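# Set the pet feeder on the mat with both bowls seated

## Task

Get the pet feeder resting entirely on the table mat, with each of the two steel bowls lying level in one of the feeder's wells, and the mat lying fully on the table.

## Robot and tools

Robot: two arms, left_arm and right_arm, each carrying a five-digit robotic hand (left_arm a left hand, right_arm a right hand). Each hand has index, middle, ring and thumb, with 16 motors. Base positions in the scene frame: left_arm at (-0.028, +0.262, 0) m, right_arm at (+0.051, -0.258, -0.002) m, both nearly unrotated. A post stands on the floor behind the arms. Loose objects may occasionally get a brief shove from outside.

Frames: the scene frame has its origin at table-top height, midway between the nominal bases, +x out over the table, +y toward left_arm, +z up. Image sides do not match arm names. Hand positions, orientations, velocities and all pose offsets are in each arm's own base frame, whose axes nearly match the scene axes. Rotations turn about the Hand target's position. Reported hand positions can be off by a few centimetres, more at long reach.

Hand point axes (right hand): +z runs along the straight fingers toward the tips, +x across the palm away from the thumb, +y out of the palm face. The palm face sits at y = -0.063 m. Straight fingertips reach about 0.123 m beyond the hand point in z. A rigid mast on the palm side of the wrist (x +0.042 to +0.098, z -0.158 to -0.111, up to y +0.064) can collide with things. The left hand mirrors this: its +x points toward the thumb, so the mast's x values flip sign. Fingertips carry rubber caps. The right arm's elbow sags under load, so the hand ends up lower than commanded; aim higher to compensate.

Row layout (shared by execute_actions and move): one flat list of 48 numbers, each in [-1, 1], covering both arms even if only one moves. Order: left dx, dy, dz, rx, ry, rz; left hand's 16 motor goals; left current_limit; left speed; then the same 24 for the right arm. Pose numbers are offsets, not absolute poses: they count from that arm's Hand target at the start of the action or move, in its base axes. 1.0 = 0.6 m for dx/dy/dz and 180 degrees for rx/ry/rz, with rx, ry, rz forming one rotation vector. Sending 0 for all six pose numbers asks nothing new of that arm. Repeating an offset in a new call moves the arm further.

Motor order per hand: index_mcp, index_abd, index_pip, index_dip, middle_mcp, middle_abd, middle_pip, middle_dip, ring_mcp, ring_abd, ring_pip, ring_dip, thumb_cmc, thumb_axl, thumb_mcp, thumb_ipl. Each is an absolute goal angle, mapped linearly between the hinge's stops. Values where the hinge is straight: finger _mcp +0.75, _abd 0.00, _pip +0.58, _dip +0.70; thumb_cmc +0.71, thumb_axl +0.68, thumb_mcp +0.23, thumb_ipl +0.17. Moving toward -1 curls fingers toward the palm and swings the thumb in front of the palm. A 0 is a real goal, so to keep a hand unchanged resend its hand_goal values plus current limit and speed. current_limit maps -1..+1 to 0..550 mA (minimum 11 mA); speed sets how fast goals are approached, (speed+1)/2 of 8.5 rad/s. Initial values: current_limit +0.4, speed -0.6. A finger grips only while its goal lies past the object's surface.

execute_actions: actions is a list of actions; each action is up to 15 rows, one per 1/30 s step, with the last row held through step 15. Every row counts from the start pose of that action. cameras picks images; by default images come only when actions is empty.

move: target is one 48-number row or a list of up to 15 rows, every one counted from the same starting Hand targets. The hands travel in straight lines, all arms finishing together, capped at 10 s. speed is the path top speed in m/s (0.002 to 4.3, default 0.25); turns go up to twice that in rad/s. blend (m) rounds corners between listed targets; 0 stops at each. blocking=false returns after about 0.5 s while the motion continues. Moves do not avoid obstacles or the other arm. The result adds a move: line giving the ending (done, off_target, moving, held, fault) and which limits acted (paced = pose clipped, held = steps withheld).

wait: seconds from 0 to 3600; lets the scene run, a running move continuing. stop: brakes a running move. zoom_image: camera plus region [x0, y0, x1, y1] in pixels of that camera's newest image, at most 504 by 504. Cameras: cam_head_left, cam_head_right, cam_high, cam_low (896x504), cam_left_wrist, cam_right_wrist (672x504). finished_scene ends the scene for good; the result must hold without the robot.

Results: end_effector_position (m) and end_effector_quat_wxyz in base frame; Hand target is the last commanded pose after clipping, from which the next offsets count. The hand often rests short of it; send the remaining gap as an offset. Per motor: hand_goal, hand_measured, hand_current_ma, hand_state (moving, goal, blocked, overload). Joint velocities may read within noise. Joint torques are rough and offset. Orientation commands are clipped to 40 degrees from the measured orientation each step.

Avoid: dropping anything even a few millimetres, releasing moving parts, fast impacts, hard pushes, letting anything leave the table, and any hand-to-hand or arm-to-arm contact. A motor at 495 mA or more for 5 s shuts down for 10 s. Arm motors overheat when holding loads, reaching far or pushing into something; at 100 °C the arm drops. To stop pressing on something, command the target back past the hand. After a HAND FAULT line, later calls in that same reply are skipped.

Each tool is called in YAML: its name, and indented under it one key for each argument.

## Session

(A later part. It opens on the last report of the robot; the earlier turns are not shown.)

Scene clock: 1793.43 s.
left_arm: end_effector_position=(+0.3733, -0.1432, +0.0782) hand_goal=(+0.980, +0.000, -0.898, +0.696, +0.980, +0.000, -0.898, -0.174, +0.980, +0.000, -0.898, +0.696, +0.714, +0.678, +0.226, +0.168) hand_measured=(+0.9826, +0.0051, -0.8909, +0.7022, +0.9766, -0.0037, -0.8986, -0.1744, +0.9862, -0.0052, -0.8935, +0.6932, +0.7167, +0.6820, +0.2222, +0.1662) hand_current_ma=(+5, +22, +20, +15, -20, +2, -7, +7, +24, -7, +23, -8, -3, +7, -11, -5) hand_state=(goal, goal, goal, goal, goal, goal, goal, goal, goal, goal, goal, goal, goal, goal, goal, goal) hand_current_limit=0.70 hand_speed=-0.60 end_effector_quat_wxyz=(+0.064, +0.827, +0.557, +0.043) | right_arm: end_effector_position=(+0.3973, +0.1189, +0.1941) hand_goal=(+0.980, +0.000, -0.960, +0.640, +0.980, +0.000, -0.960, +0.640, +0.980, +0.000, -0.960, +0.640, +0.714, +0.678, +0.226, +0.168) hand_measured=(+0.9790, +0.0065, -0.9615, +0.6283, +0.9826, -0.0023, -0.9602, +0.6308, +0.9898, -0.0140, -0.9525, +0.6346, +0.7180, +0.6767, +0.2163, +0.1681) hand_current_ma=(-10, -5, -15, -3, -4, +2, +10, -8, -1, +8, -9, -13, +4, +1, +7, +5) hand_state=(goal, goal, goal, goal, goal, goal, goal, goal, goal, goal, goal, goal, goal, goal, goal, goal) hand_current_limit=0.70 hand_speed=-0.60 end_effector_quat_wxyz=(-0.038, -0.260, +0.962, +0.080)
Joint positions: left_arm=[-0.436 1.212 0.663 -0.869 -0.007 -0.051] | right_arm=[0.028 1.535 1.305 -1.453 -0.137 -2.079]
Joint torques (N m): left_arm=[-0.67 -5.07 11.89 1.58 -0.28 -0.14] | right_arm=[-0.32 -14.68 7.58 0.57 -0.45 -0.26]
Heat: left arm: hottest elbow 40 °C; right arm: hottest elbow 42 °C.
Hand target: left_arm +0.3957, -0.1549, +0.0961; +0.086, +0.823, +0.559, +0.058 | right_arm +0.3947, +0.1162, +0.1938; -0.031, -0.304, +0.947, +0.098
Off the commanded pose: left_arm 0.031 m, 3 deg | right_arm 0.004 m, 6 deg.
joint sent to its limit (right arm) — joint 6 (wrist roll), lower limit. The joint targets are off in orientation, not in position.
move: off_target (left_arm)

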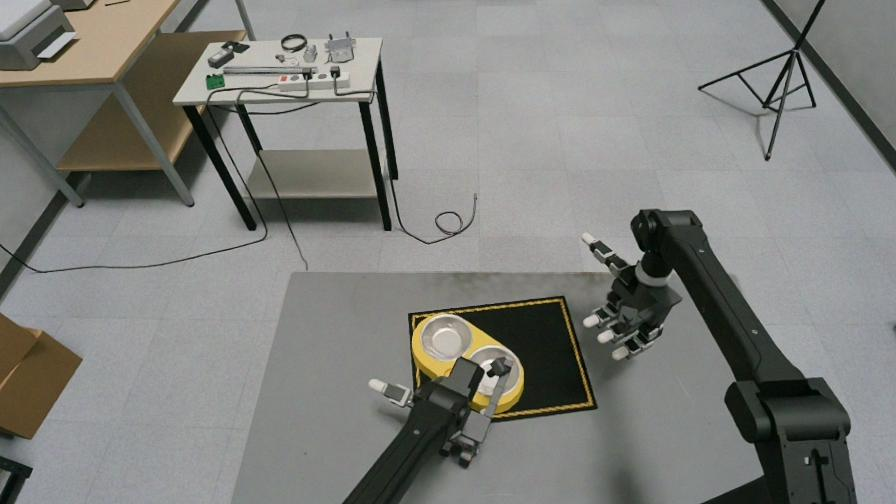

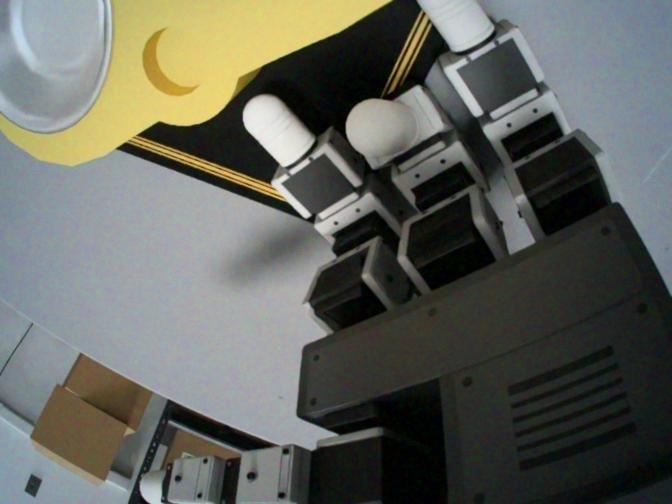

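move:
  target:
    - [-0.0833,0.05,0.02,0,0,0,0.98,0,-0.898,0.696,0.98,0,-0.898,-0.174,0.98,0,-0.898,0.696,0.714,0.678,0.226,0.168,0.7,-0.6,0,0,0,0,0,0,0.98,0,-0.96,0.64,0.98,0,-0.96,0.64,0.98,0,-0.96,0.64,0.714,0.678,0.226,0.168,0.7,-0.6]
    - [-0.15,0.1,0.15,0,0,0,0.98,0,-0.898,0.696,0.98,0,-0.898,-0.174,0.98,0,-0.898,0.696,0.714,0.678,0.226,0.168,0.7,-0.6,0,0,0,0,0,0,0.98,0,-0.96,0.64,0.98,0,-0.96,0.64,0.98,0,-0.96,0.64,0.714,0.678,0.226,0.168,0.7,-0.6]
    - [-0.15,0.25,0.2,0,0,0,0.98,0,-0.898,0.696,0.98,0,-0.898,-0.174,0.98,0,-0.898,0.696,0.714,0.678,0.226,0.168,0.7,-0.6,0,0,0,0,0,0,0.98,0,-0.96,0.64,0.98,0,-0.96,0.64,0.98,0,-0.96,0.64,0.714,0.678,0.226,0.168,0.7,-0.6]
  speed: 0.12
  blend: 0.01
  cameras: ["all"]

zoom_image:
  camera: "cam_head_left"
  region: [360, 280, 620, 440]

zoom_image:
  camera: "cam_high"
  region: [400, 160, 600, 290]

zoom_image:
  camera: "cam_low"
  region: [440, 200, 620, 300]

Scene clock: 1815.00 s.
left_arm: end_effector_position=(+0.2964, -0.0071, +0.1940) hand_goal=(+0.980, +0.000, -0.898, +0.696, +0.980, +0.000, -0.898, -0.174, +0.980, +0.000, -0.898, +0.696, +0.714, +0.678, +0.226, +0.168) hand_measured=(+0.9838, +0.0065, -0.8922, +0.7022, +0.9826, -0.0037, -0.8986, -0.1731, +0.9850, -0.0052, -0.8922, +0.6996, +0.7167, +0.6820, +0.2222, +0.1662) hand_current_ma=(+8, +19, +23, +11, +2, -2, -4, +8, +15, -13, +22, +9, +0, +11, -8, -2) hand_state=(goal, goal, goal, goal, goal, goal, goal, goal, goal, goal, goal, goal, goal, goal, goal, goal) hand_current_limit=0.70 hand_speed=-0.60 end_effector_quat_wxyz=(+0.077, +0.823, +0.560, +0.045) | right_arm: end_effector_position=(+0.3973, +0.1189, +0.1941) hand_goal=(+0.980, +0.000, -0.960, +0.640, +0.980, +0.000, -0.960, +0.640, +0.980, +0.000, -0.960, +0.640, +0.714, +0.678, +0.226, +0.168) hand_measured=(+0.9790, +0.0051, -0.9602, +0.6295, +0.9826, -0.0008, -0.9602, +0.6308, +0.9898, -0.0140, -0.9538, +0.6359, +0.7180, +0.6777, +0.2163, +0.1681) hand_current_ma=(+1, -14, -3, +1, -9, -17, -12, -8, -3, +5, -2, -9, +12, -3, -9, +16) hand_state=(goal, goal, goal, goal, goal, goal, goal, goal, goal, goal, goal, goal, goal, goal, goal, goal) hand_current_limit=0.70 hand_speed=-0.60 end_effector_quat_wxyz=(-0.038, -0.260, +0.962, +0.080)
Joint positions: left_arm=[0.088 0.747 0.709 -1.379 0.09 0.456] | right_arm=[0.028 1.535 1.305 -1.453 -0.137 -2.079]
Joint torques (N m): left_arm=[0.73 0.09 13.33 0.36 0.22 0.09] | right_arm=[-0.38 -14.68 7.62 0.55 -0.43 -0.26]
Heat: left arm: hottest elbow 40 °C; right arm: hottest elbow 42 °C.
Hand target: left_arm +0.3057, -0.0049, +0.2161; +0.086, +0.823, +0.559, +0.058 | right_arm +0.3947, +0.1162, +0.1938; -0.031, -0.304, +0.947, +0.098
Off the commanded pose: left_arm 0.024 m, 2 deg | right_arm 0.004 m, 6 deg.
joint sent to its limit (right arm) — joint 6 (wrist roll), lower limit. The joint targets are off in orientation, not in position.
move: off_target (left_arm)

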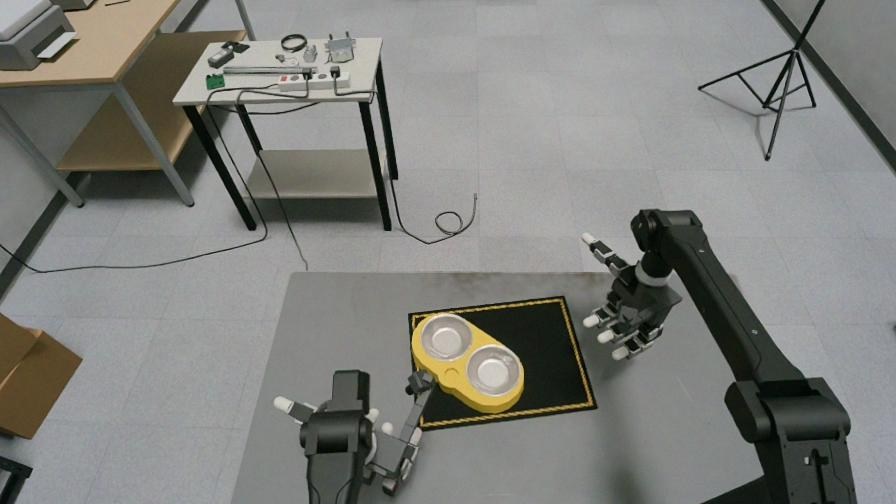

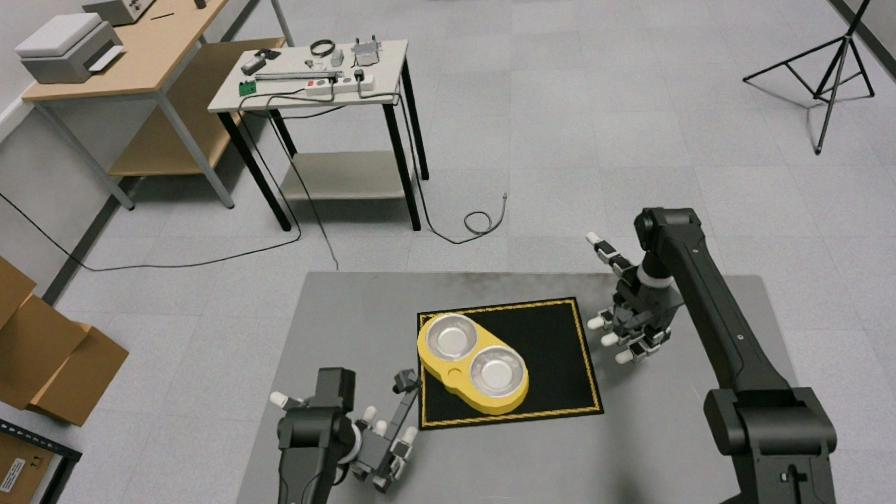

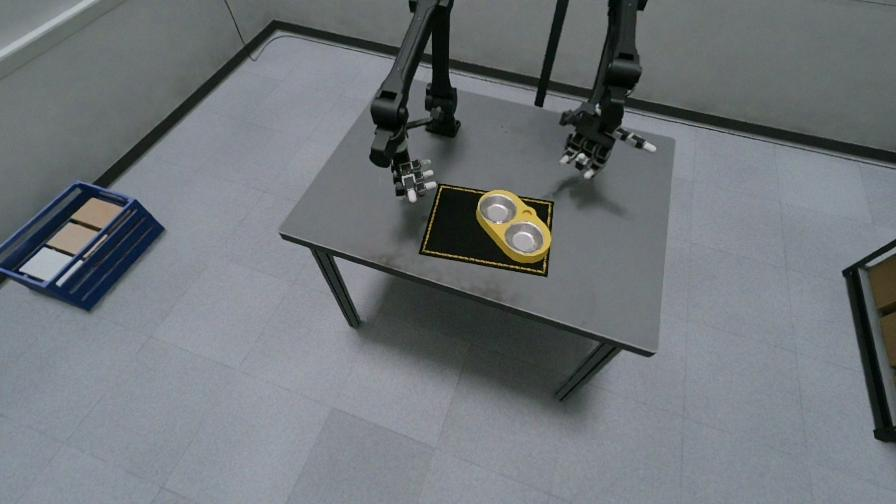

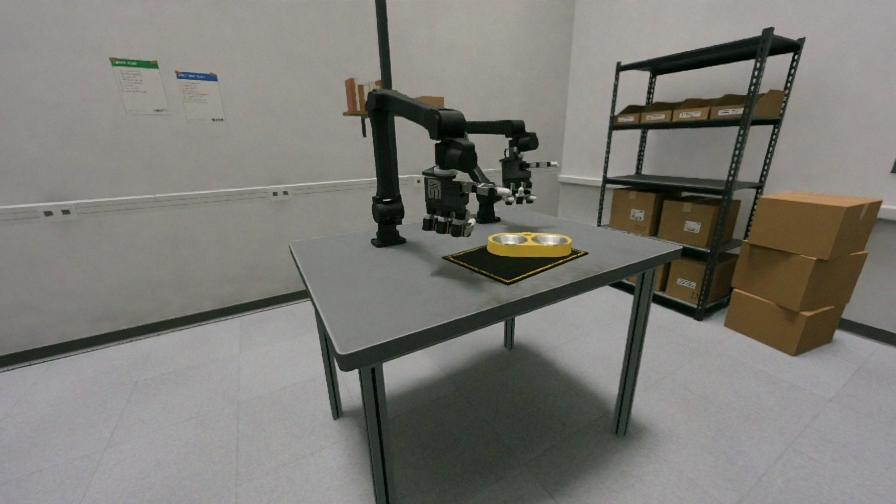

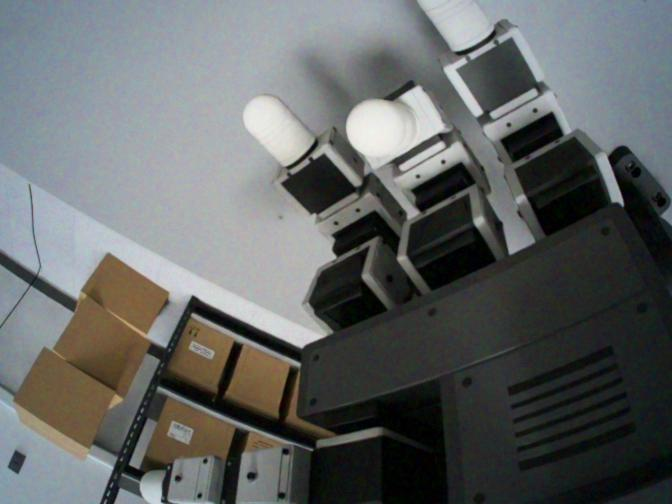

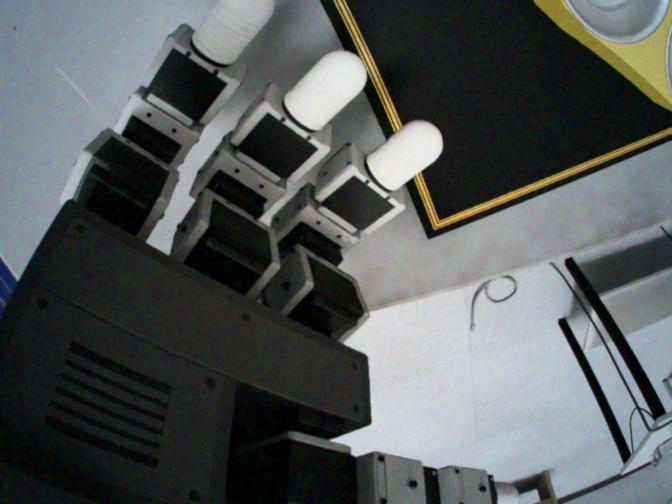

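Scaled by 1.938 from the camera's image (finer frame: 1280x720).

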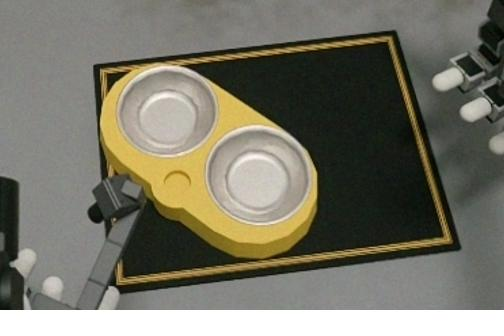

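Scaled by 2.520 from the camera's image (finer frame: 1280x720).

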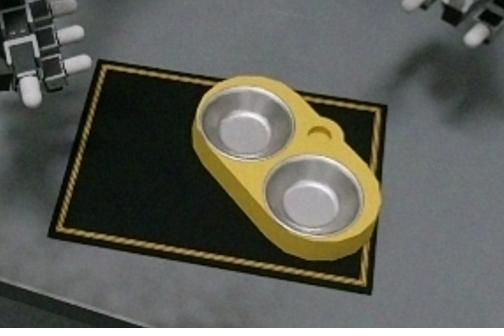

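Scaled by 2.800 from the camera's image (finer frame: 1280x720).

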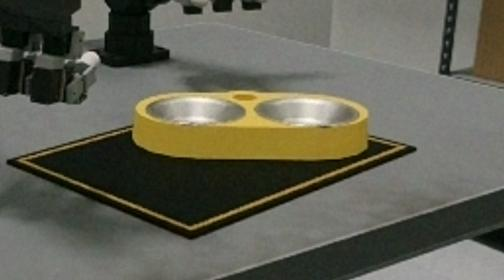

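move:
  target:
    - [0.307,0.008,-0.077,0,0,-0.294,0.98,0,-0.898,0.696,0.98,0,-0.898,-0.174,0.98,0,-0.898,0.696,0.714,0.678,0.226,0.168,0.7,-0.6,0,0,0,0,0,0.03,0.98,0,-0.96,0.64,0.98,0,-0.96,0.64,0.98,0,-0.96,0.64,0.714,0.678,0.226,0.168,0.7,-0.6]
    - [0.327,0.008,-0.2,0,0,-0.294,0.98,0,-0.898,0.696,0.98,0,-0.898,-0.174,0.98,0,-0.898,0.696,0.714,0.678,0.226,0.168,0.7,-0.6,0,0,0,0,0,0.03,0.98,0,-0.96,0.64,0.98,0,-0.96,0.64,0.98,0,-0.96,0.64,0.714,0.678,0.226,0.168,0.7,-0.6]
  speed: 0.15
  blend: 0.01
  cameras: ["cam_head_left", "cam_left_wrist"]

zoom_image:
  camera: "cam_head_left"
  region: [360, 280, 620, 440]

Scene clock: 1875.23 s.
left_arm: end_effector_position=(+0.5025, +0.0013, +0.1055) hand_goal=(+0.980, +0.000, -0.898, +0.696, +0.980, +0.000, -0.898, -0.174, +0.980, +0.000, -0.898, +0.696, +0.714, +0.678, +0.226, +0.168) hand_measured=(+0.9838, +0.0051, -0.8909, +0.7022, +0.9826, -0.0037, -0.8986, -0.1731, +0.9838, -0.0052, -0.8935, +0.6996, +0.7167, +0.6820, +0.2222, +0.1662) hand_current_ma=(+5, +19, +24, +13, +3, +1, -10, +3, +23, -9, +28, +12, -2, +1, -10, +1) hand_state=(goal, goal, goal, goal, goal, goal, goal, goal, goal, goal, goal, goal, goal, goal, goal, goal) hand_current_limit=0.70 hand_speed=-0.60 end_effector_quat_wxyz=(+0.100, +0.985, +0.138, +0.018) | right_arm: end_effector_position=(+0.3967, +0.1144, +0.1906) hand_goal=(+0.980, +0.000, -0.960, +0.640, +0.980, +0.000, -0.960, +0.640, +0.980, +0.000, -0.960, +0.640, +0.714, +0.678, +0.226, +0.168) hand_measured=(+0.9802, +0.0051, -0.9615, +0.6295, +0.9838, -0.0008, -0.9602, +0.6321, +0.9838, -0.0140, -0.9525, +0.6346, +0.7192, +0.6767, +0.2163, +0.1681) hand_current_ma=(-1, -6, -10, -8, -5, +6, -3, +1, -12, +3, -14, -8, +9, +9, -12, +3) hand_state=(goal, goal, goal, goal, goal, goal, goal, goal, goal, goal, goal, goal, goal, goal, goal, goal) hand_current_limit=0.70 hand_speed=-0.60 end_effector_quat_wxyz=(-0.042, -0.263, +0.962, +0.063)
Joint positions: left_arm=[0.239 1.644 1.18 -1.09 0.203 1.53] | right_arm=[0.031 1.535 1.305 -1.453 -0.103 -2.079]
Joint torques (N m): left_arm=[-0.03 -13.04 7.6 1.02 0.44 0.09] | right_arm=[0.97 -14.33 8.9 0.01 -0.19 -0.27]
Motor temperatures (°C): left_arm=[28 31 42 30 30 28] | right_arm=[28 32 42 27 29 28]
Heat: left arm: hottest elbow 42 °C; right arm: hottest elbow 42 °C.
Hand target: left_arm +0.5020, +0.0000, +0.0963; +0.102, +0.986, +0.134, +0.014 | right_arm +0.3947, +0.1163, +0.1938; -0.036, -0.348, +0.932, +0.097
Off the commanded pose: left_arm 0.009 m, 1 deg | right_arm 0.004 m, 11 deg.
joint sent to its limit (right arm) — joint 6 (wrist roll), lower limit. The joint targets are off in orientation, not in position.
move: off_target (right_arm)

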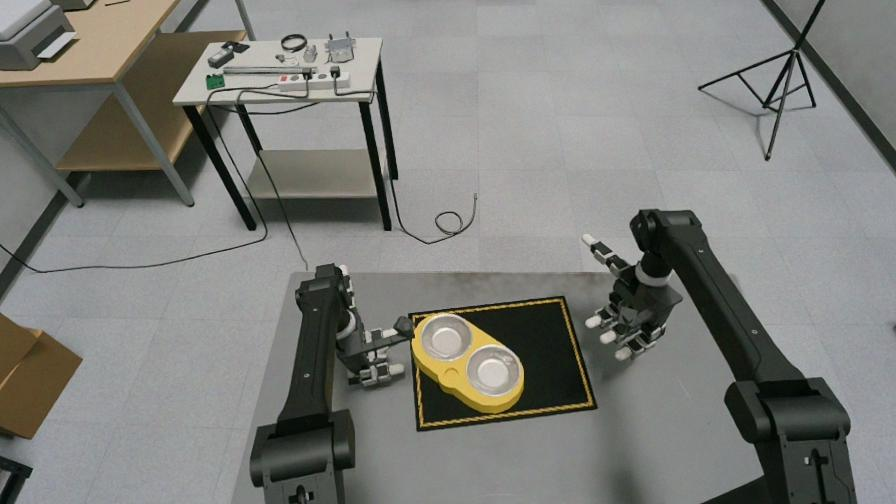

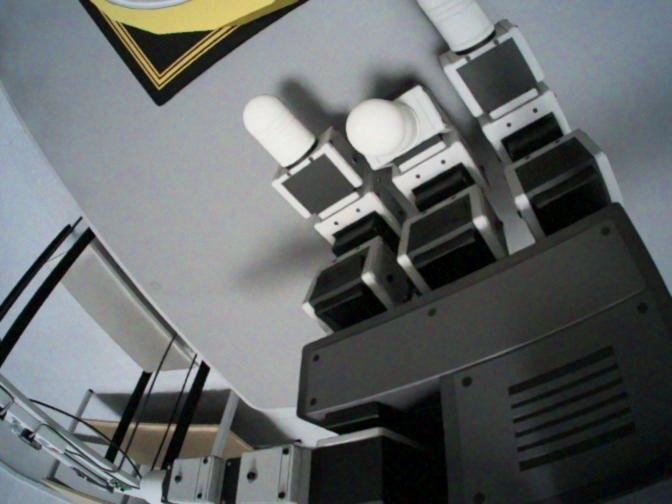

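Scaled by 1.938 from the camera's image (finer frame: 1280x720).

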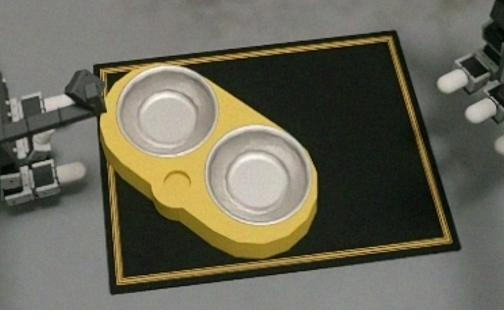

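move:
  target:
    - [0,0,-0.0267,0,0,0,0.98,0,-0.898,0.696,0.98,0,-0.898,-0.174,0.98,0,-0.898,0.696,0.714,0.678,0.226,0.168,0.7,-0.6,0,0,0,0,0,0,0.98,0,-0.96,0.64,0.98,0,-0.96,0.64,0.98,0,-0.96,0.64,0.714,0.678,0.226,0.168,0.7,-0.6]
    - [0,-0.09,-0.018,0,0,0,0.98,0,-0.898,0.696,0.98,0,-0.898,-0.174,0.98,0,-0.898,0.696,0.714,0.678,0.226,0.168,0.7,-0.6,0,0,0,0,0,0,0.98,0,-0.96,0.64,0.98,0,-0.96,0.64,0.98,0,-0.96,0.64,0.714,0.678,0.226,0.168,0.7,-0.6]
  speed: 0.06
  cameras: ["cam_head_left", "cam_left_wrist"]

zoom_image:
  camera: "cam_head_left"
  region: [360, 280, 620, 440]

Scene clock: 1885.73 s.
left_arm: end_effector_position=(+0.5035, -0.0473, +0.0841) hand_goal=(+0.980, +0.000, -0.898, +0.696, +0.980, +0.000, -0.898, -0.174, +0.980, +0.000, -0.898, +0.696, +0.714, +0.678, +0.226, +0.168) hand_measured=(+0.9886, +0.0051, -0.8922, +0.7009, +0.9790, -0.0037, -0.8986, -0.1744, +0.9826, -0.0037, -0.8935, +0.6996, +0.7167, +0.6820, +0.2222, +0.1662) hand_current_ma=(+27, +19, +19, +10, -14, +6, -9, +7, +22, -10, +22, +17, -3, +2, -11, +4) hand_state=(goal, goal, goal, goal, goal, goal, goal, goal, goal, goal, goal, goal, goal, goal, goal, goal) hand_current_limit=0.70 hand_speed=-0.60 end_effector_quat_wxyz=(+0.101, +0.985, +0.138, +0.009) | right_arm: end_effector_position=(+0.3967, +0.1144, +0.1906) hand_goal=(+0.980, +0.000, -0.960, +0.640, +0.980, +0.000, -0.960, +0.640, +0.980, +0.000, -0.960, +0.640, +0.714, +0.678, +0.226, +0.168) hand_measured=(+0.9790, +0.0036, -0.9615, +0.6295, +0.9826, -0.0023, -0.9602, +0.6308, +0.9850, -0.0125, -0.9538, +0.6359, +0.7180, +0.6777, +0.2173, +0.1672) hand_current_ma=(+2, -7, -8, -1, -15, -3, +1, -2, -7, -2, -9, -11, +2, -5, +2, +1) hand_state=(goal, goal, goal, goal, goal, goal, goal, goal, goal, goal, goal, goal, goal, goal, goal, goal) hand_current_limit=0.70 hand_speed=-0.60 end_effector_quat_wxyz=(-0.042, -0.263, +0.962, +0.063)
Joint positions: left_arm=[0.135 1.658 1.135 -1.029 0.203 1.426] | right_arm=[0.031 1.535 1.305 -1.453 -0.103 -2.079]
Joint torques (N m): left_arm=[-0.91 -15.21 7.04 1.01 0.36 -0.05] | right_arm=[0.85 -14.15 8.91 -0.01 -0.2 -0.26]
Heat: left arm: hottest elbow 41 °C; right arm: hottest elbow 42 °C.
Hand target: left_arm +0.5019, -0.0540, +0.0854; +0.102, +0.986, +0.134, +0.014 | right_arm +0.3947, +0.1163, +0.1938; -0.036, -0.348, +0.932, +0.097
Off the commanded pose: left_arm 0.007 m, 1 deg | right_arm 0.004 m, 11 deg.
joint sent to its limit (right arm) — joint 6 (wrist roll), lower limit. The joint targets are off in orientation, not in position.
move: done

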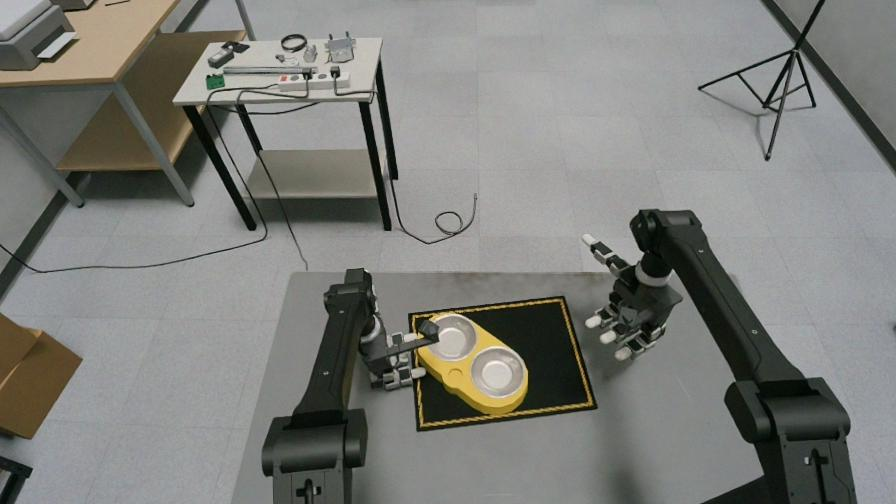

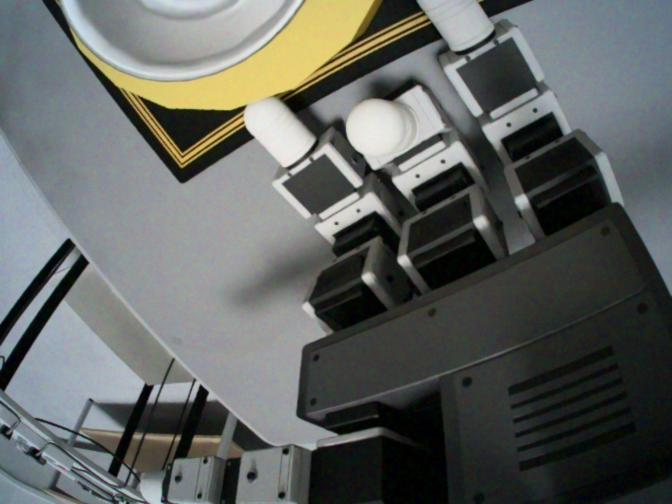

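Scaled by 1.938 from the camera's image (finer frame: 1280x720).

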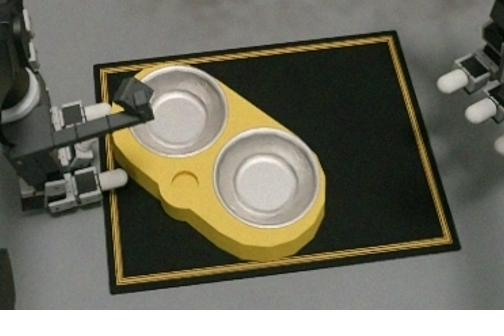

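move:
  target: [0,-0.04,0.003,0,0,0,0.98,0,-0.898,0.696,0.98,0,-0.898,-0.174,0.98,0,-0.898,0.696,0.714,0.678,0.226,0.168,0.7,-0.6,0,0,0,0,0,0,0.98,0,-0.96,0.64,0.98,0,-0.96,0.64,0.98,0,-0.96,0.64,0.714,0.678,0.226,0.168,0.7,-0.6]
  speed: 0.06
  cameras: ["cam_head_left", "cam_left_wrist"]

zoom_image:
  camera: "cam_head_left"
  region: [360, 280, 620, 440]

Scene clock: 1892.67 s.
left_arm: end_effector_position=(+0.5030, -0.0731, +0.0853) hand_goal=(+0.980, +0.000, -0.898, +0.696, +0.980, +0.000, -0.898, -0.174, +0.980, +0.000, -0.898, +0.696, +0.714, +0.678, +0.226, +0.168) hand_measured=(+0.9898, +0.0051, -0.8922, +0.7009, +0.9790, -0.0037, -0.8986, -0.1744, +0.9838, -0.0037, -0.8935, +0.6996, +0.7167, +0.6820, +0.2222, +0.1662) hand_current_ma=(+31, +18, +23, +12, -14, +0, -9, +6, +22, -19, +25, +13, +3, +6, -9, +1) hand_state=(goal, goal, goal, goal, goal, goal, goal, goal, goal, goal, goal, goal, goal, goal, goal, goal) hand_current_limit=0.70 hand_speed=-0.60 end_effector_quat_wxyz=(+0.102, +0.985, +0.136, +0.008) | right_arm: end_effector_position=(+0.3967, +0.1144, +0.1906) hand_goal=(+0.980, +0.000, -0.960, +0.640, +0.980, +0.000, -0.960, +0.640, +0.980, +0.000, -0.960, +0.640, +0.714, +0.678, +0.226, +0.168) hand_measured=(+0.9790, +0.0051, -0.9615, +0.6283, +0.9838, -0.0008, -0.9602, +0.6308, +0.9850, -0.0140, -0.9538, +0.6359, +0.7180, +0.6767, +0.2163, +0.1672) hand_current_ma=(-11, -14, -4, +5, -8, -4, -2, +3, -5, +14, -6, -8, +4, +3, -6, -5) hand_state=(goal, goal, goal, goal, goal, goal, goal, goal, goal, goal, goal, goal, goal, goal, goal, goal) hand_current_limit=0.70 hand_speed=-0.60 end_effector_quat_wxyz=(-0.042, -0.263, +0.962, +0.063)
Joint positions: left_arm=[0.079 1.649 1.127 -1.021 0.203 1.373] | right_arm=[0.031 1.535 1.305 -1.453 -0.103 -2.079]
Joint torques (N m): left_arm=[-0.73 -15.21 7.12 1.05 0.31 -0.07] | right_arm=[0.85 -14.15 8.91 0.06 -0.19 -0.27]
Heat: left arm: hottest elbow 41 °C; right arm: hottest elbow 42 °C.
Hand target: left_arm +0.5019, -0.0781, +0.0871; +0.102, +0.986, +0.134, +0.014 | right_arm +0.3947, +0.1163, +0.1938; -0.036, -0.348, +0.932, +0.097
Off the commanded pose: left_arm 0.005 m, 1 deg | right_arm 0.004 m, 11 deg.
joint sent to its limit (right arm) — joint 6 (wrist roll), lower limit. The joint targets are off in orientation, not in position.
move: done

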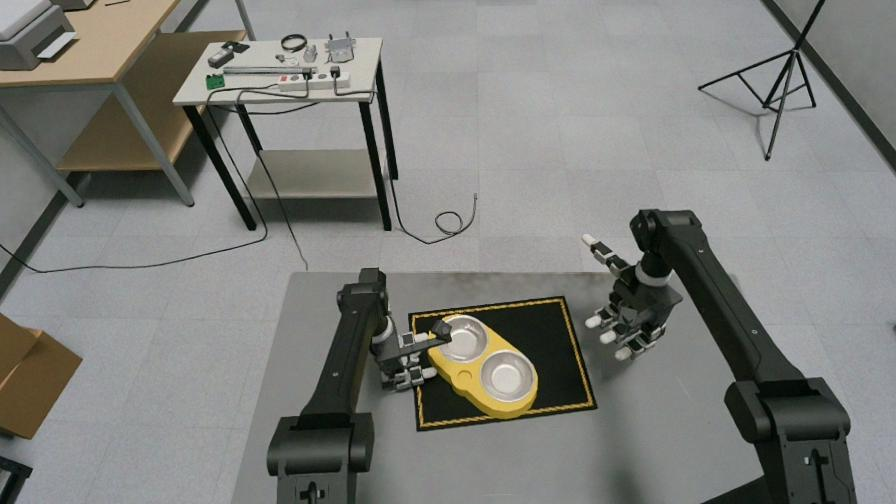

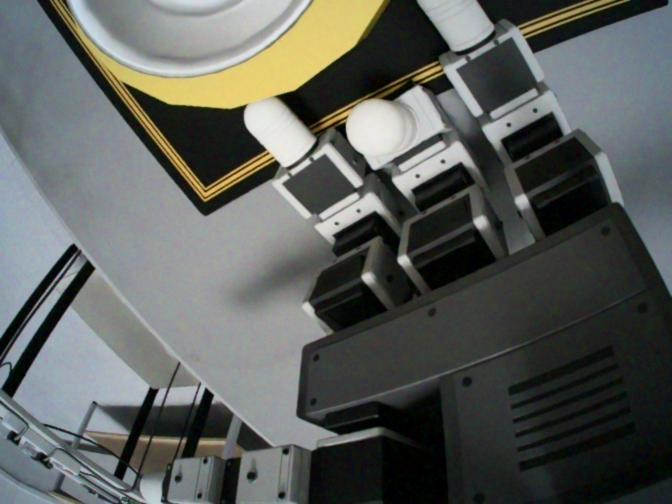

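Scaled by 1.938 from the camera's image (finer frame: 1280x720).

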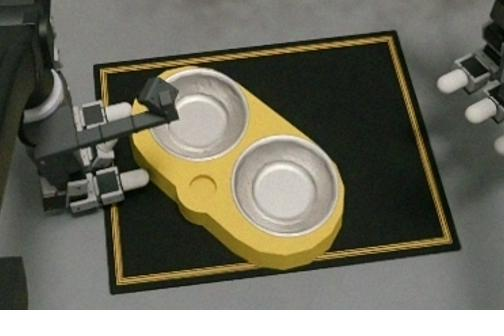

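move:
  target:
    - [0,0.07,0.01,0,0,0,0.98,0,-0.898,0.696,0.98,0,-0.898,-0.174,0.98,0,-0.898,0.696,0.714,0.678,0.226,0.168,0.7,-0.6,0,0,0,0,0,0,0.98,0,-0.96,0.64,0.98,0,-0.96,0.64,0.98,0,-0.96,0.64,0.714,0.678,0.226,0.168,0.7,-0.6]
    - [-0.05,0.2,0.17,0,0,0.05,0.98,0,-0.898,0.696,0.98,0,-0.898,-0.174,0.98,0,-0.898,0.696,0.714,0.678,0.226,0.168,0.7,-0.6,0,0,0,0,0,0,0.98,0,-0.96,0.64,0.98,0,-0.96,0.64,0.98,0,-0.96,0.64,0.714,0.678,0.226,0.168,0.7,-0.6]
  speed: 0.12
  blend: 0.01
  cameras: ["all"]

zoom_image:
  camera: "cam_head_left"
  region: [400, 295, 610, 435]

zoom_image:
  camera: "cam_high"
  region: [410, 175, 570, 285]

zoom_image:
  camera: "cam_low"
  region: [440, 215, 600, 295]

Scene clock: 1911.83 s.
left_arm: end_effector_position=(+0.4613, +0.0359, +0.1715) hand_goal=(+0.980, +0.000, -0.898, +0.696, +0.980, +0.000, -0.898, -0.174, +0.980, +0.000, -0.898, +0.696, +0.714, +0.678, +0.226, +0.168) hand_measured=(+0.9838, +0.0051, -0.8922, +0.7009, +0.9826, -0.0037, -0.8986, -0.1744, +0.9838, -0.0052, -0.8935, +0.6996, +0.7167, +0.6820, +0.2222, +0.1662) hand_current_ma=(+7, +21, +26, +13, -3, +1, -11, +7, +16, -13, +23, +11, +2, +4, -18, +2) hand_state=(goal, goal, goal, goal, goal, goal, goal, goal, goal, goal, goal, goal, goal, goal, goal, goal) hand_current_limit=0.70 hand_speed=-0.60 end_effector_quat_wxyz=(+0.101, +0.972, +0.214, +0.005) | right_arm: end_effector_position=(+0.3967, +0.1144, +0.1906) hand_goal=(+0.980, +0.000, -0.960, +0.640, +0.980, +0.000, -0.960, +0.640, +0.980, +0.000, -0.960, +0.640, +0.714, +0.678, +0.226, +0.168) hand_measured=(+0.9790, +0.0036, -0.9615, +0.6283, +0.9826, -0.0023, -0.9602, +0.6321, +0.9850, -0.0154, -0.9525, +0.6346, +0.7180, +0.6767, +0.2163, +0.1681) hand_current_ma=(-2, +5, -9, -4, -12, -12, +8, +3, -8, +6, -12, -8, +9, -9, -7, -12) hand_state=(goal, goal, goal, goal, goal, goal, goal, goal, goal, goal, goal, goal, goal, goal, goal, goal) hand_current_limit=0.70 hand_speed=-0.60 end_effector_quat_wxyz=(-0.042, -0.263, +0.962, +0.063)
Joint positions: left_arm=[0.331 1.481 1.177 -1.28 0.203 1.471] | right_arm=[0.031 1.535 1.305 -1.453 -0.103 -2.079]
Joint torques (N m): left_arm=[0.44 -12.22 12.03 0.01 0.41 0.11] | right_arm=[0.91 -14.21 8.88 -0.03 -0.2 -0.26]
Heat: left arm: hottest elbow 41 °C; right arm: hottest elbow 42 °C.
Hand target: left_arm +0.4719, +0.0419, +0.1891; +0.101, +0.972, +0.211, +0.021 | right_arm +0.3947, +0.1163, +0.1938; -0.036, -0.348, +0.932, +0.097
Off the commanded pose: left_arm 0.021 m, 2 deg | right_arm 0.004 m, 11 deg.
joint sent to its limit (right arm) — joint 6 (wrist roll), lower limit. The joint targets are off in orientation, not in position.
move: off_target (left_arm)

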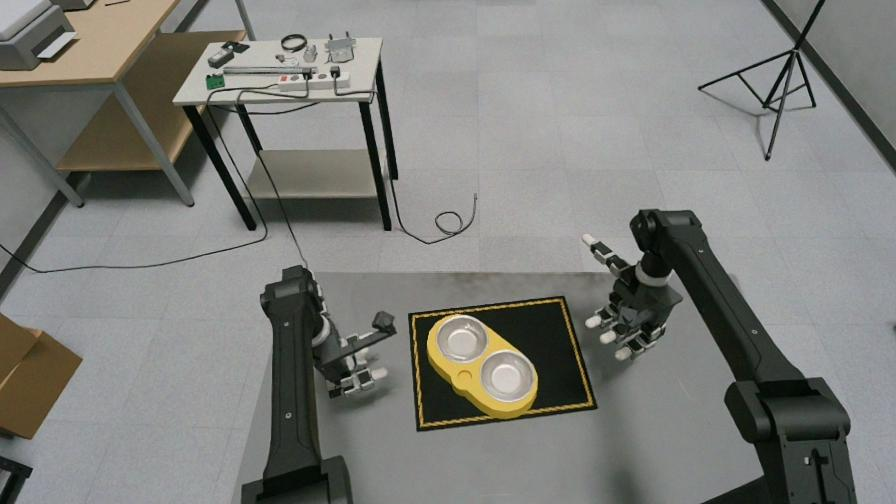

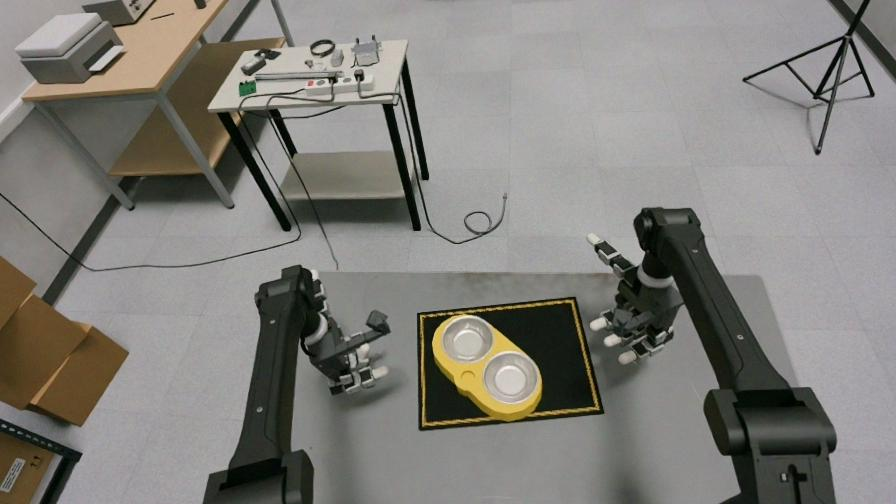

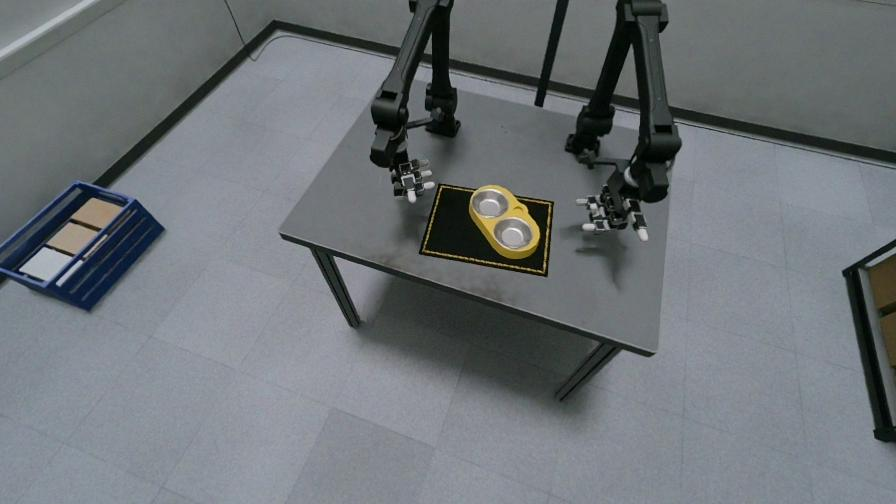

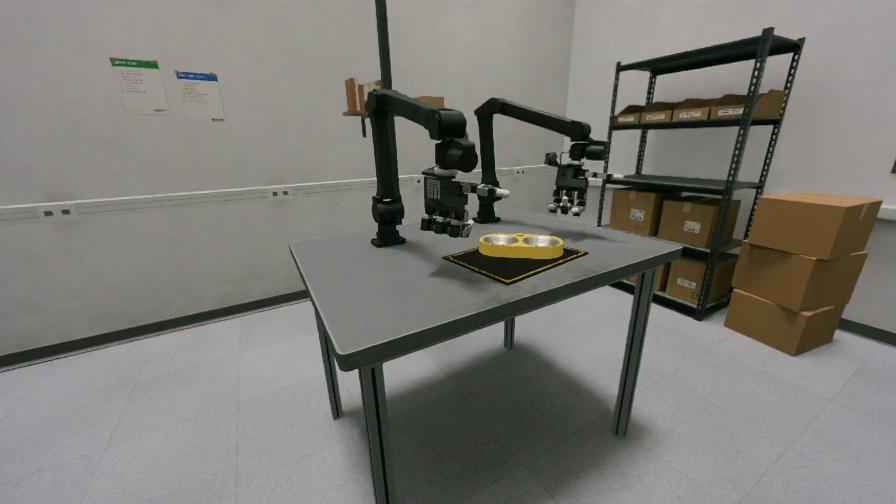

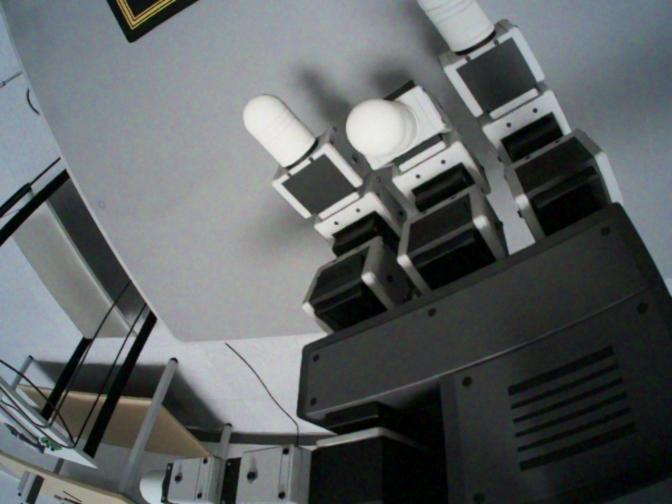

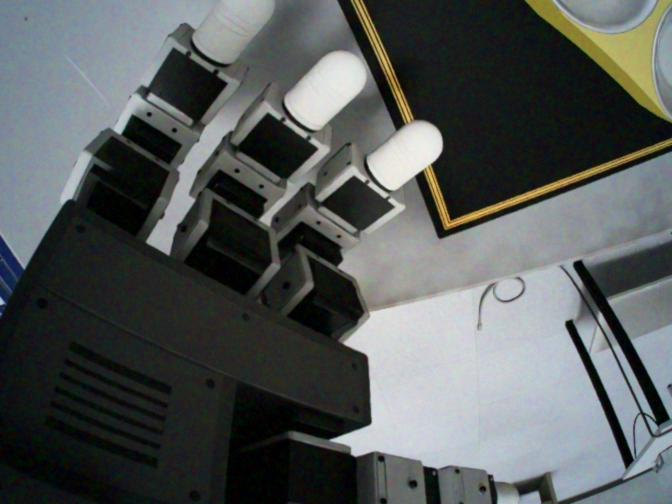

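Scaled by 2.400 from the camera's image (finer frame: 1280x720).

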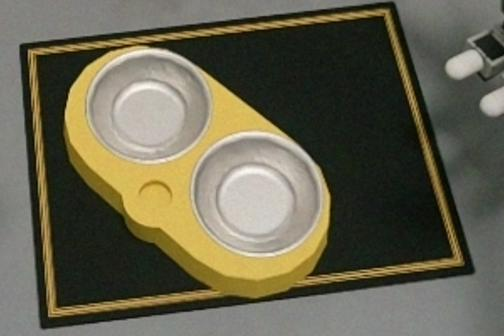

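Scaled by 3.150 from the camera's image (finer frame: 1280x720).

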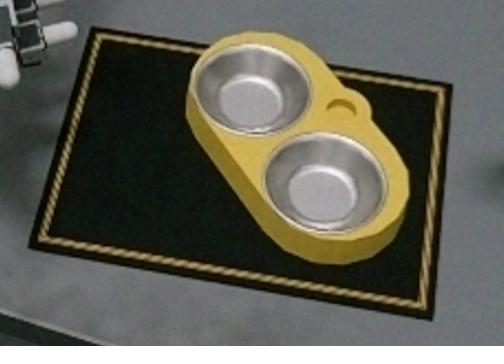

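Scaled by 3.150 from the camera's image (finer frame: 1280x720).

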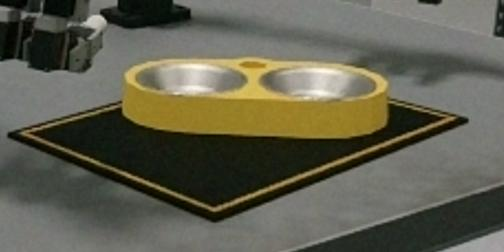

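move:
  target:
    - [-0.128,-0.248,-0.033,0,0,0.1256,0.98,0,-0.898,0.696,0.98,0,-0.898,-0.174,0.98,0,-0.898,0.696,0.714,0.678,0.226,0.168,0.7,-0.6,0,0,0,0,0,0,0.98,0,-0.96,0.64,0.98,0,-0.96,0.64,0.98,0,-0.96,0.64,0.714,0.678,0.226,0.168,0.7,-0.6]
    - [-0.121,-0.255,-0.157,0,0,0.1256,0.98,0,-0.898,0.696,0.98,0,-0.898,-0.174,0.98,0,-0.898,0.696,0.714,0.678,0.226,0.168,0.7,-0.6,0,0,0,0,0,0,0.98,0,-0.96,0.64,0.98,0,-0.96,0.64,0.98,0,-0.96,0.64,0.714,0.678,0.226,0.168,0.7,-0.6]
  speed: 0.15
  blend: 0.01
  cameras: ["cam_head_left", "cam_left_wrist"]

zoom_image:
  camera: "cam_head_left"
  region: [360, 280, 620, 440]

Scene clock: 1931.93 s.
left_arm: end_effector_position=(+0.3994, -0.1084, +0.1008) hand_goal=(+0.980, +0.000, -0.898, +0.696, +0.980, +0.000, -0.898, -0.174, +0.980, +0.000, -0.898, +0.696, +0.714, +0.678, +0.226, +0.168) hand_measured=(+0.9838, +0.0051, -0.8922, +0.7009, +0.9826, -0.0037, -0.8986, -0.1731, +0.9850, -0.0037, -0.8935, +0.6996, +0.7167, +0.6820, +0.2222, +0.1662) hand_current_ma=(-2, +20, +17, +11, -1, +3, -14, +0, +25, -16, +19, +13, +1, +7, -13, -1) hand_state=(goal, goal, goal, goal, goal, goal, goal, goal, goal, goal, goal, goal, goal, goal, goal, goal) hand_current_limit=0.70 hand_speed=-0.60 end_effector_quat_wxyz=(+0.097, +0.912, +0.397, +0.042) | right_arm: end_effector_position=(+0.3967, +0.1144, +0.1906) hand_goal=(+0.980, +0.000, -0.960, +0.640, +0.980, +0.000, -0.960, +0.640, +0.980, +0.000, -0.960, +0.640, +0.714, +0.678, +0.226, +0.168) hand_measured=(+0.9790, +0.0051, -0.9615, +0.6283, +0.9826, -0.0008, -0.9589, +0.6308, +0.9850, -0.0125, -0.9525, +0.6346, +0.7180, +0.6767, +0.2173, +0.1672) hand_current_ma=(+3, -17, -10, +1, -7, -8, -10, -9, +12, +3, -1, -20, +24, -10, -7, -3) hand_state=(goal, goal, goal, goal, goal, goal, goal, goal, goal, goal, goal, goal, goal, goal, goal, goal) hand_current_limit=0.70 hand_speed=-0.60 end_effector_quat_wxyz=(-0.042, -0.263, +0.962, +0.063)
Joint positions: left_arm=[-0.144 1.21 0.71 -0.896 0.12 0.594] | right_arm=[0.031 1.535 1.305 -1.453 -0.103 -2.079]
Joint torques (N m): left_arm=[-0.67 -5.66 7.86 1.46 -0.04 -0.09] | right_arm=[0.91 -14.27 8.88 0.05 -0.2 -0.27]
Heat: left arm: hottest elbow 43 °C; right arm: hottest elbow 43 °C.
Hand target: left_arm +0.3994, -0.1110, +0.0949; +0.095, +0.912, +0.397, +0.041 | right_arm +0.3947, +0.1163, +0.1938; -0.036, -0.348, +0.932, +0.097
Off the commanded pose: left_arm 0.007 m, 0 deg | right_arm 0.004 m, 11 deg.
joint sent to its limit (right arm) — joint 6 (wrist roll), lower limit. The joint targets are off in orientation, not in position.
move: done

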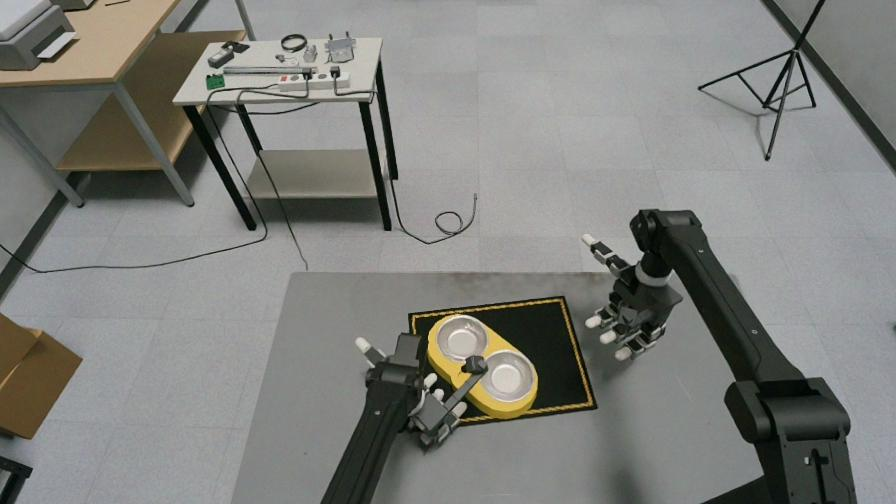

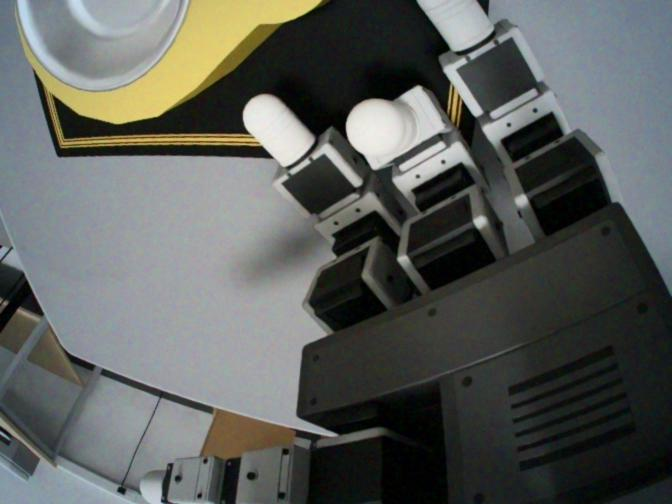

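Scaled by 1.938 from the camera's image (finer frame: 1280x720).

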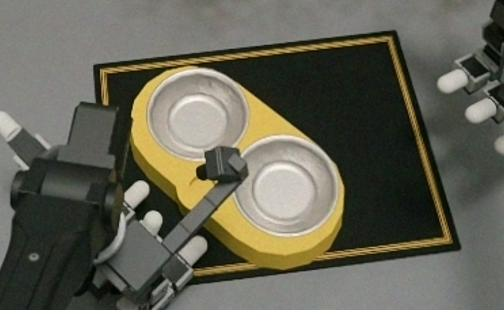

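move:
  target: [0.075,-0.07,-0.01,0,0,0,0.98,0,-0.898,0.696,0.98,0,-0.898,-0.174,0.98,0,-0.898,0.696,0.714,0.678,0.226,0.168,0.7,-0.6,0,0,0,0,0,0,0.98,0,-0.96,0.64,0.98,0,-0.96,0.64,0.98,0,-0.96,0.64,0.714,0.678,0.226,0.168,0.7,-0.6]
  speed: 0.06
  cameras: ["cam_head_left", "cam_left_wrist"]

zoom_image:
  camera: "cam_head_left"
  region: [360, 280, 620, 440]

Scene clock: 1940.57 s.
left_arm: end_effector_position=(+0.4238, -0.1443, +0.0800) hand_goal=(+0.980, +0.000, -0.898, +0.696, +0.980, +0.000, -0.898, -0.174, +0.980, +0.000, -0.898, +0.696, +0.714, +0.678, +0.226, +0.168) hand_measured=(+0.9862, -0.0023, -0.8935, +0.7009, +0.9766, -0.0066, -0.8986, -0.1744, +0.9838, -0.0023, -0.9038, +0.6971, +0.7167, +0.6820, +0.2222, +0.1662) hand_current_ma=(+16, +2, +10, +7, -17, -5, -9, +11, +19, -10, -16, +7, -3, +8, -11, +5) hand_state=(goal, goal, goal, goal, goal, goal, goal, goal, goal, goal, goal, goal, goal, goal, goal, goal) hand_current_limit=0.70 hand_speed=-0.60 end_effector_quat_wxyz=(+0.085, +0.913, +0.399, +0.026) | right_arm: end_effector_position=(+0.3967, +0.1144, +0.1906) hand_goal=(+0.980, +0.000, -0.960, +0.640, +0.980, +0.000, -0.960, +0.640, +0.980, +0.000, -0.960, +0.640, +0.714, +0.678, +0.226, +0.168) hand_measured=(+0.9790, +0.0051, -0.9602, +0.6308, +0.9826, -0.0008, -0.9589, +0.6308, +0.9850, -0.0125, -0.9512, +0.6359, +0.7180, +0.6777, +0.2163, +0.1672) hand_current_ma=(-8, -14, -2, -8, -15, -9, +3, -2, -9, -2, +3, -8, +10, -7, -3, -2) hand_state=(goal, goal, goal, goal, goal, goal, goal, goal, goal, goal, goal, goal, goal, goal, goal, goal) hand_current_limit=0.70 hand_speed=-0.60 end_effector_quat_wxyz=(-0.042, -0.263, +0.962, +0.063)
Joint positions: left_arm=[-0.241 1.347 0.78 -0.859 0.104 0.499] | right_arm=[0.031 1.535 1.305 -1.453 -0.103 -2.079]
Joint torques (N m): left_arm=[-0.85 -6.53 11.17 1.72 -0.08 -0.11] | right_arm=[0.91 -14.1 8.94 -0.02 -0.19 -0.26]
Heat: left arm: hottest elbow 42 °C; right arm: hottest elbow 43 °C.
Hand target: left_arm +0.4443, -0.1530, +0.0889; +0.095, +0.912, +0.397, +0.041 | right_arm +0.3947, +0.1163, +0.1938; -0.036, -0.348, +0.932, +0.097
Off the commanded pose: left_arm 0.024 m, 2 deg | right_arm 0.004 m, 11 deg.
joint sent to its limit (right arm) — joint 6 (wrist roll), lower limit. The joint targets are off in orientation, not in position.
move: off_target (left_arm)

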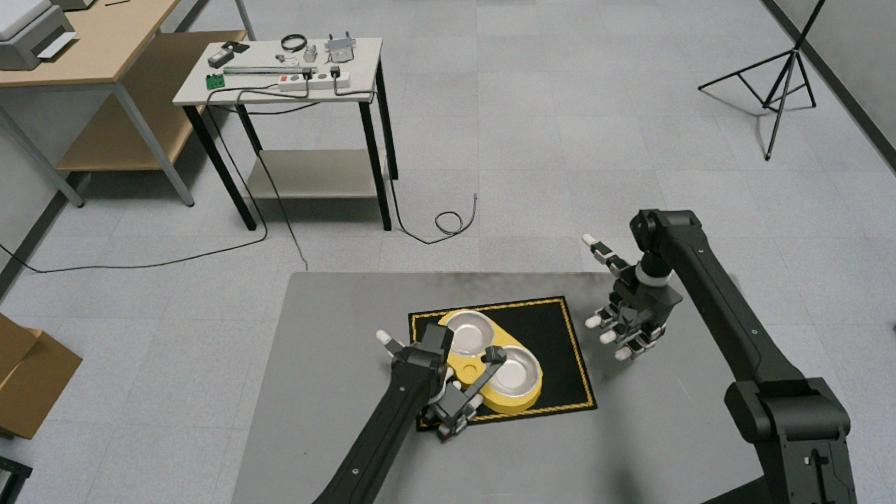

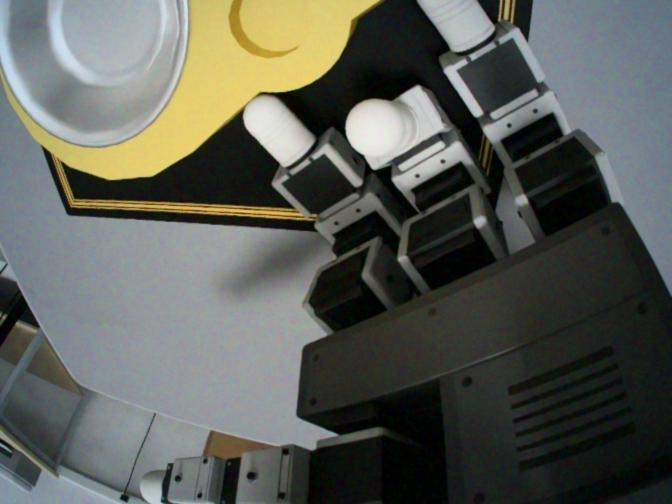

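Scaled by 1.938 from the camera's image (finer frame: 1280x720).

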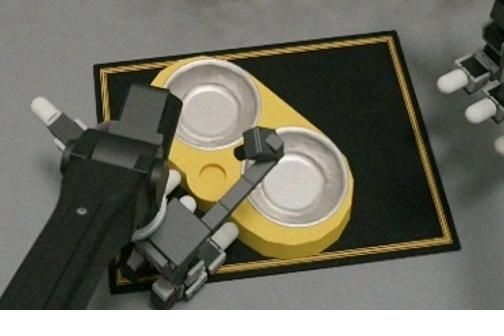

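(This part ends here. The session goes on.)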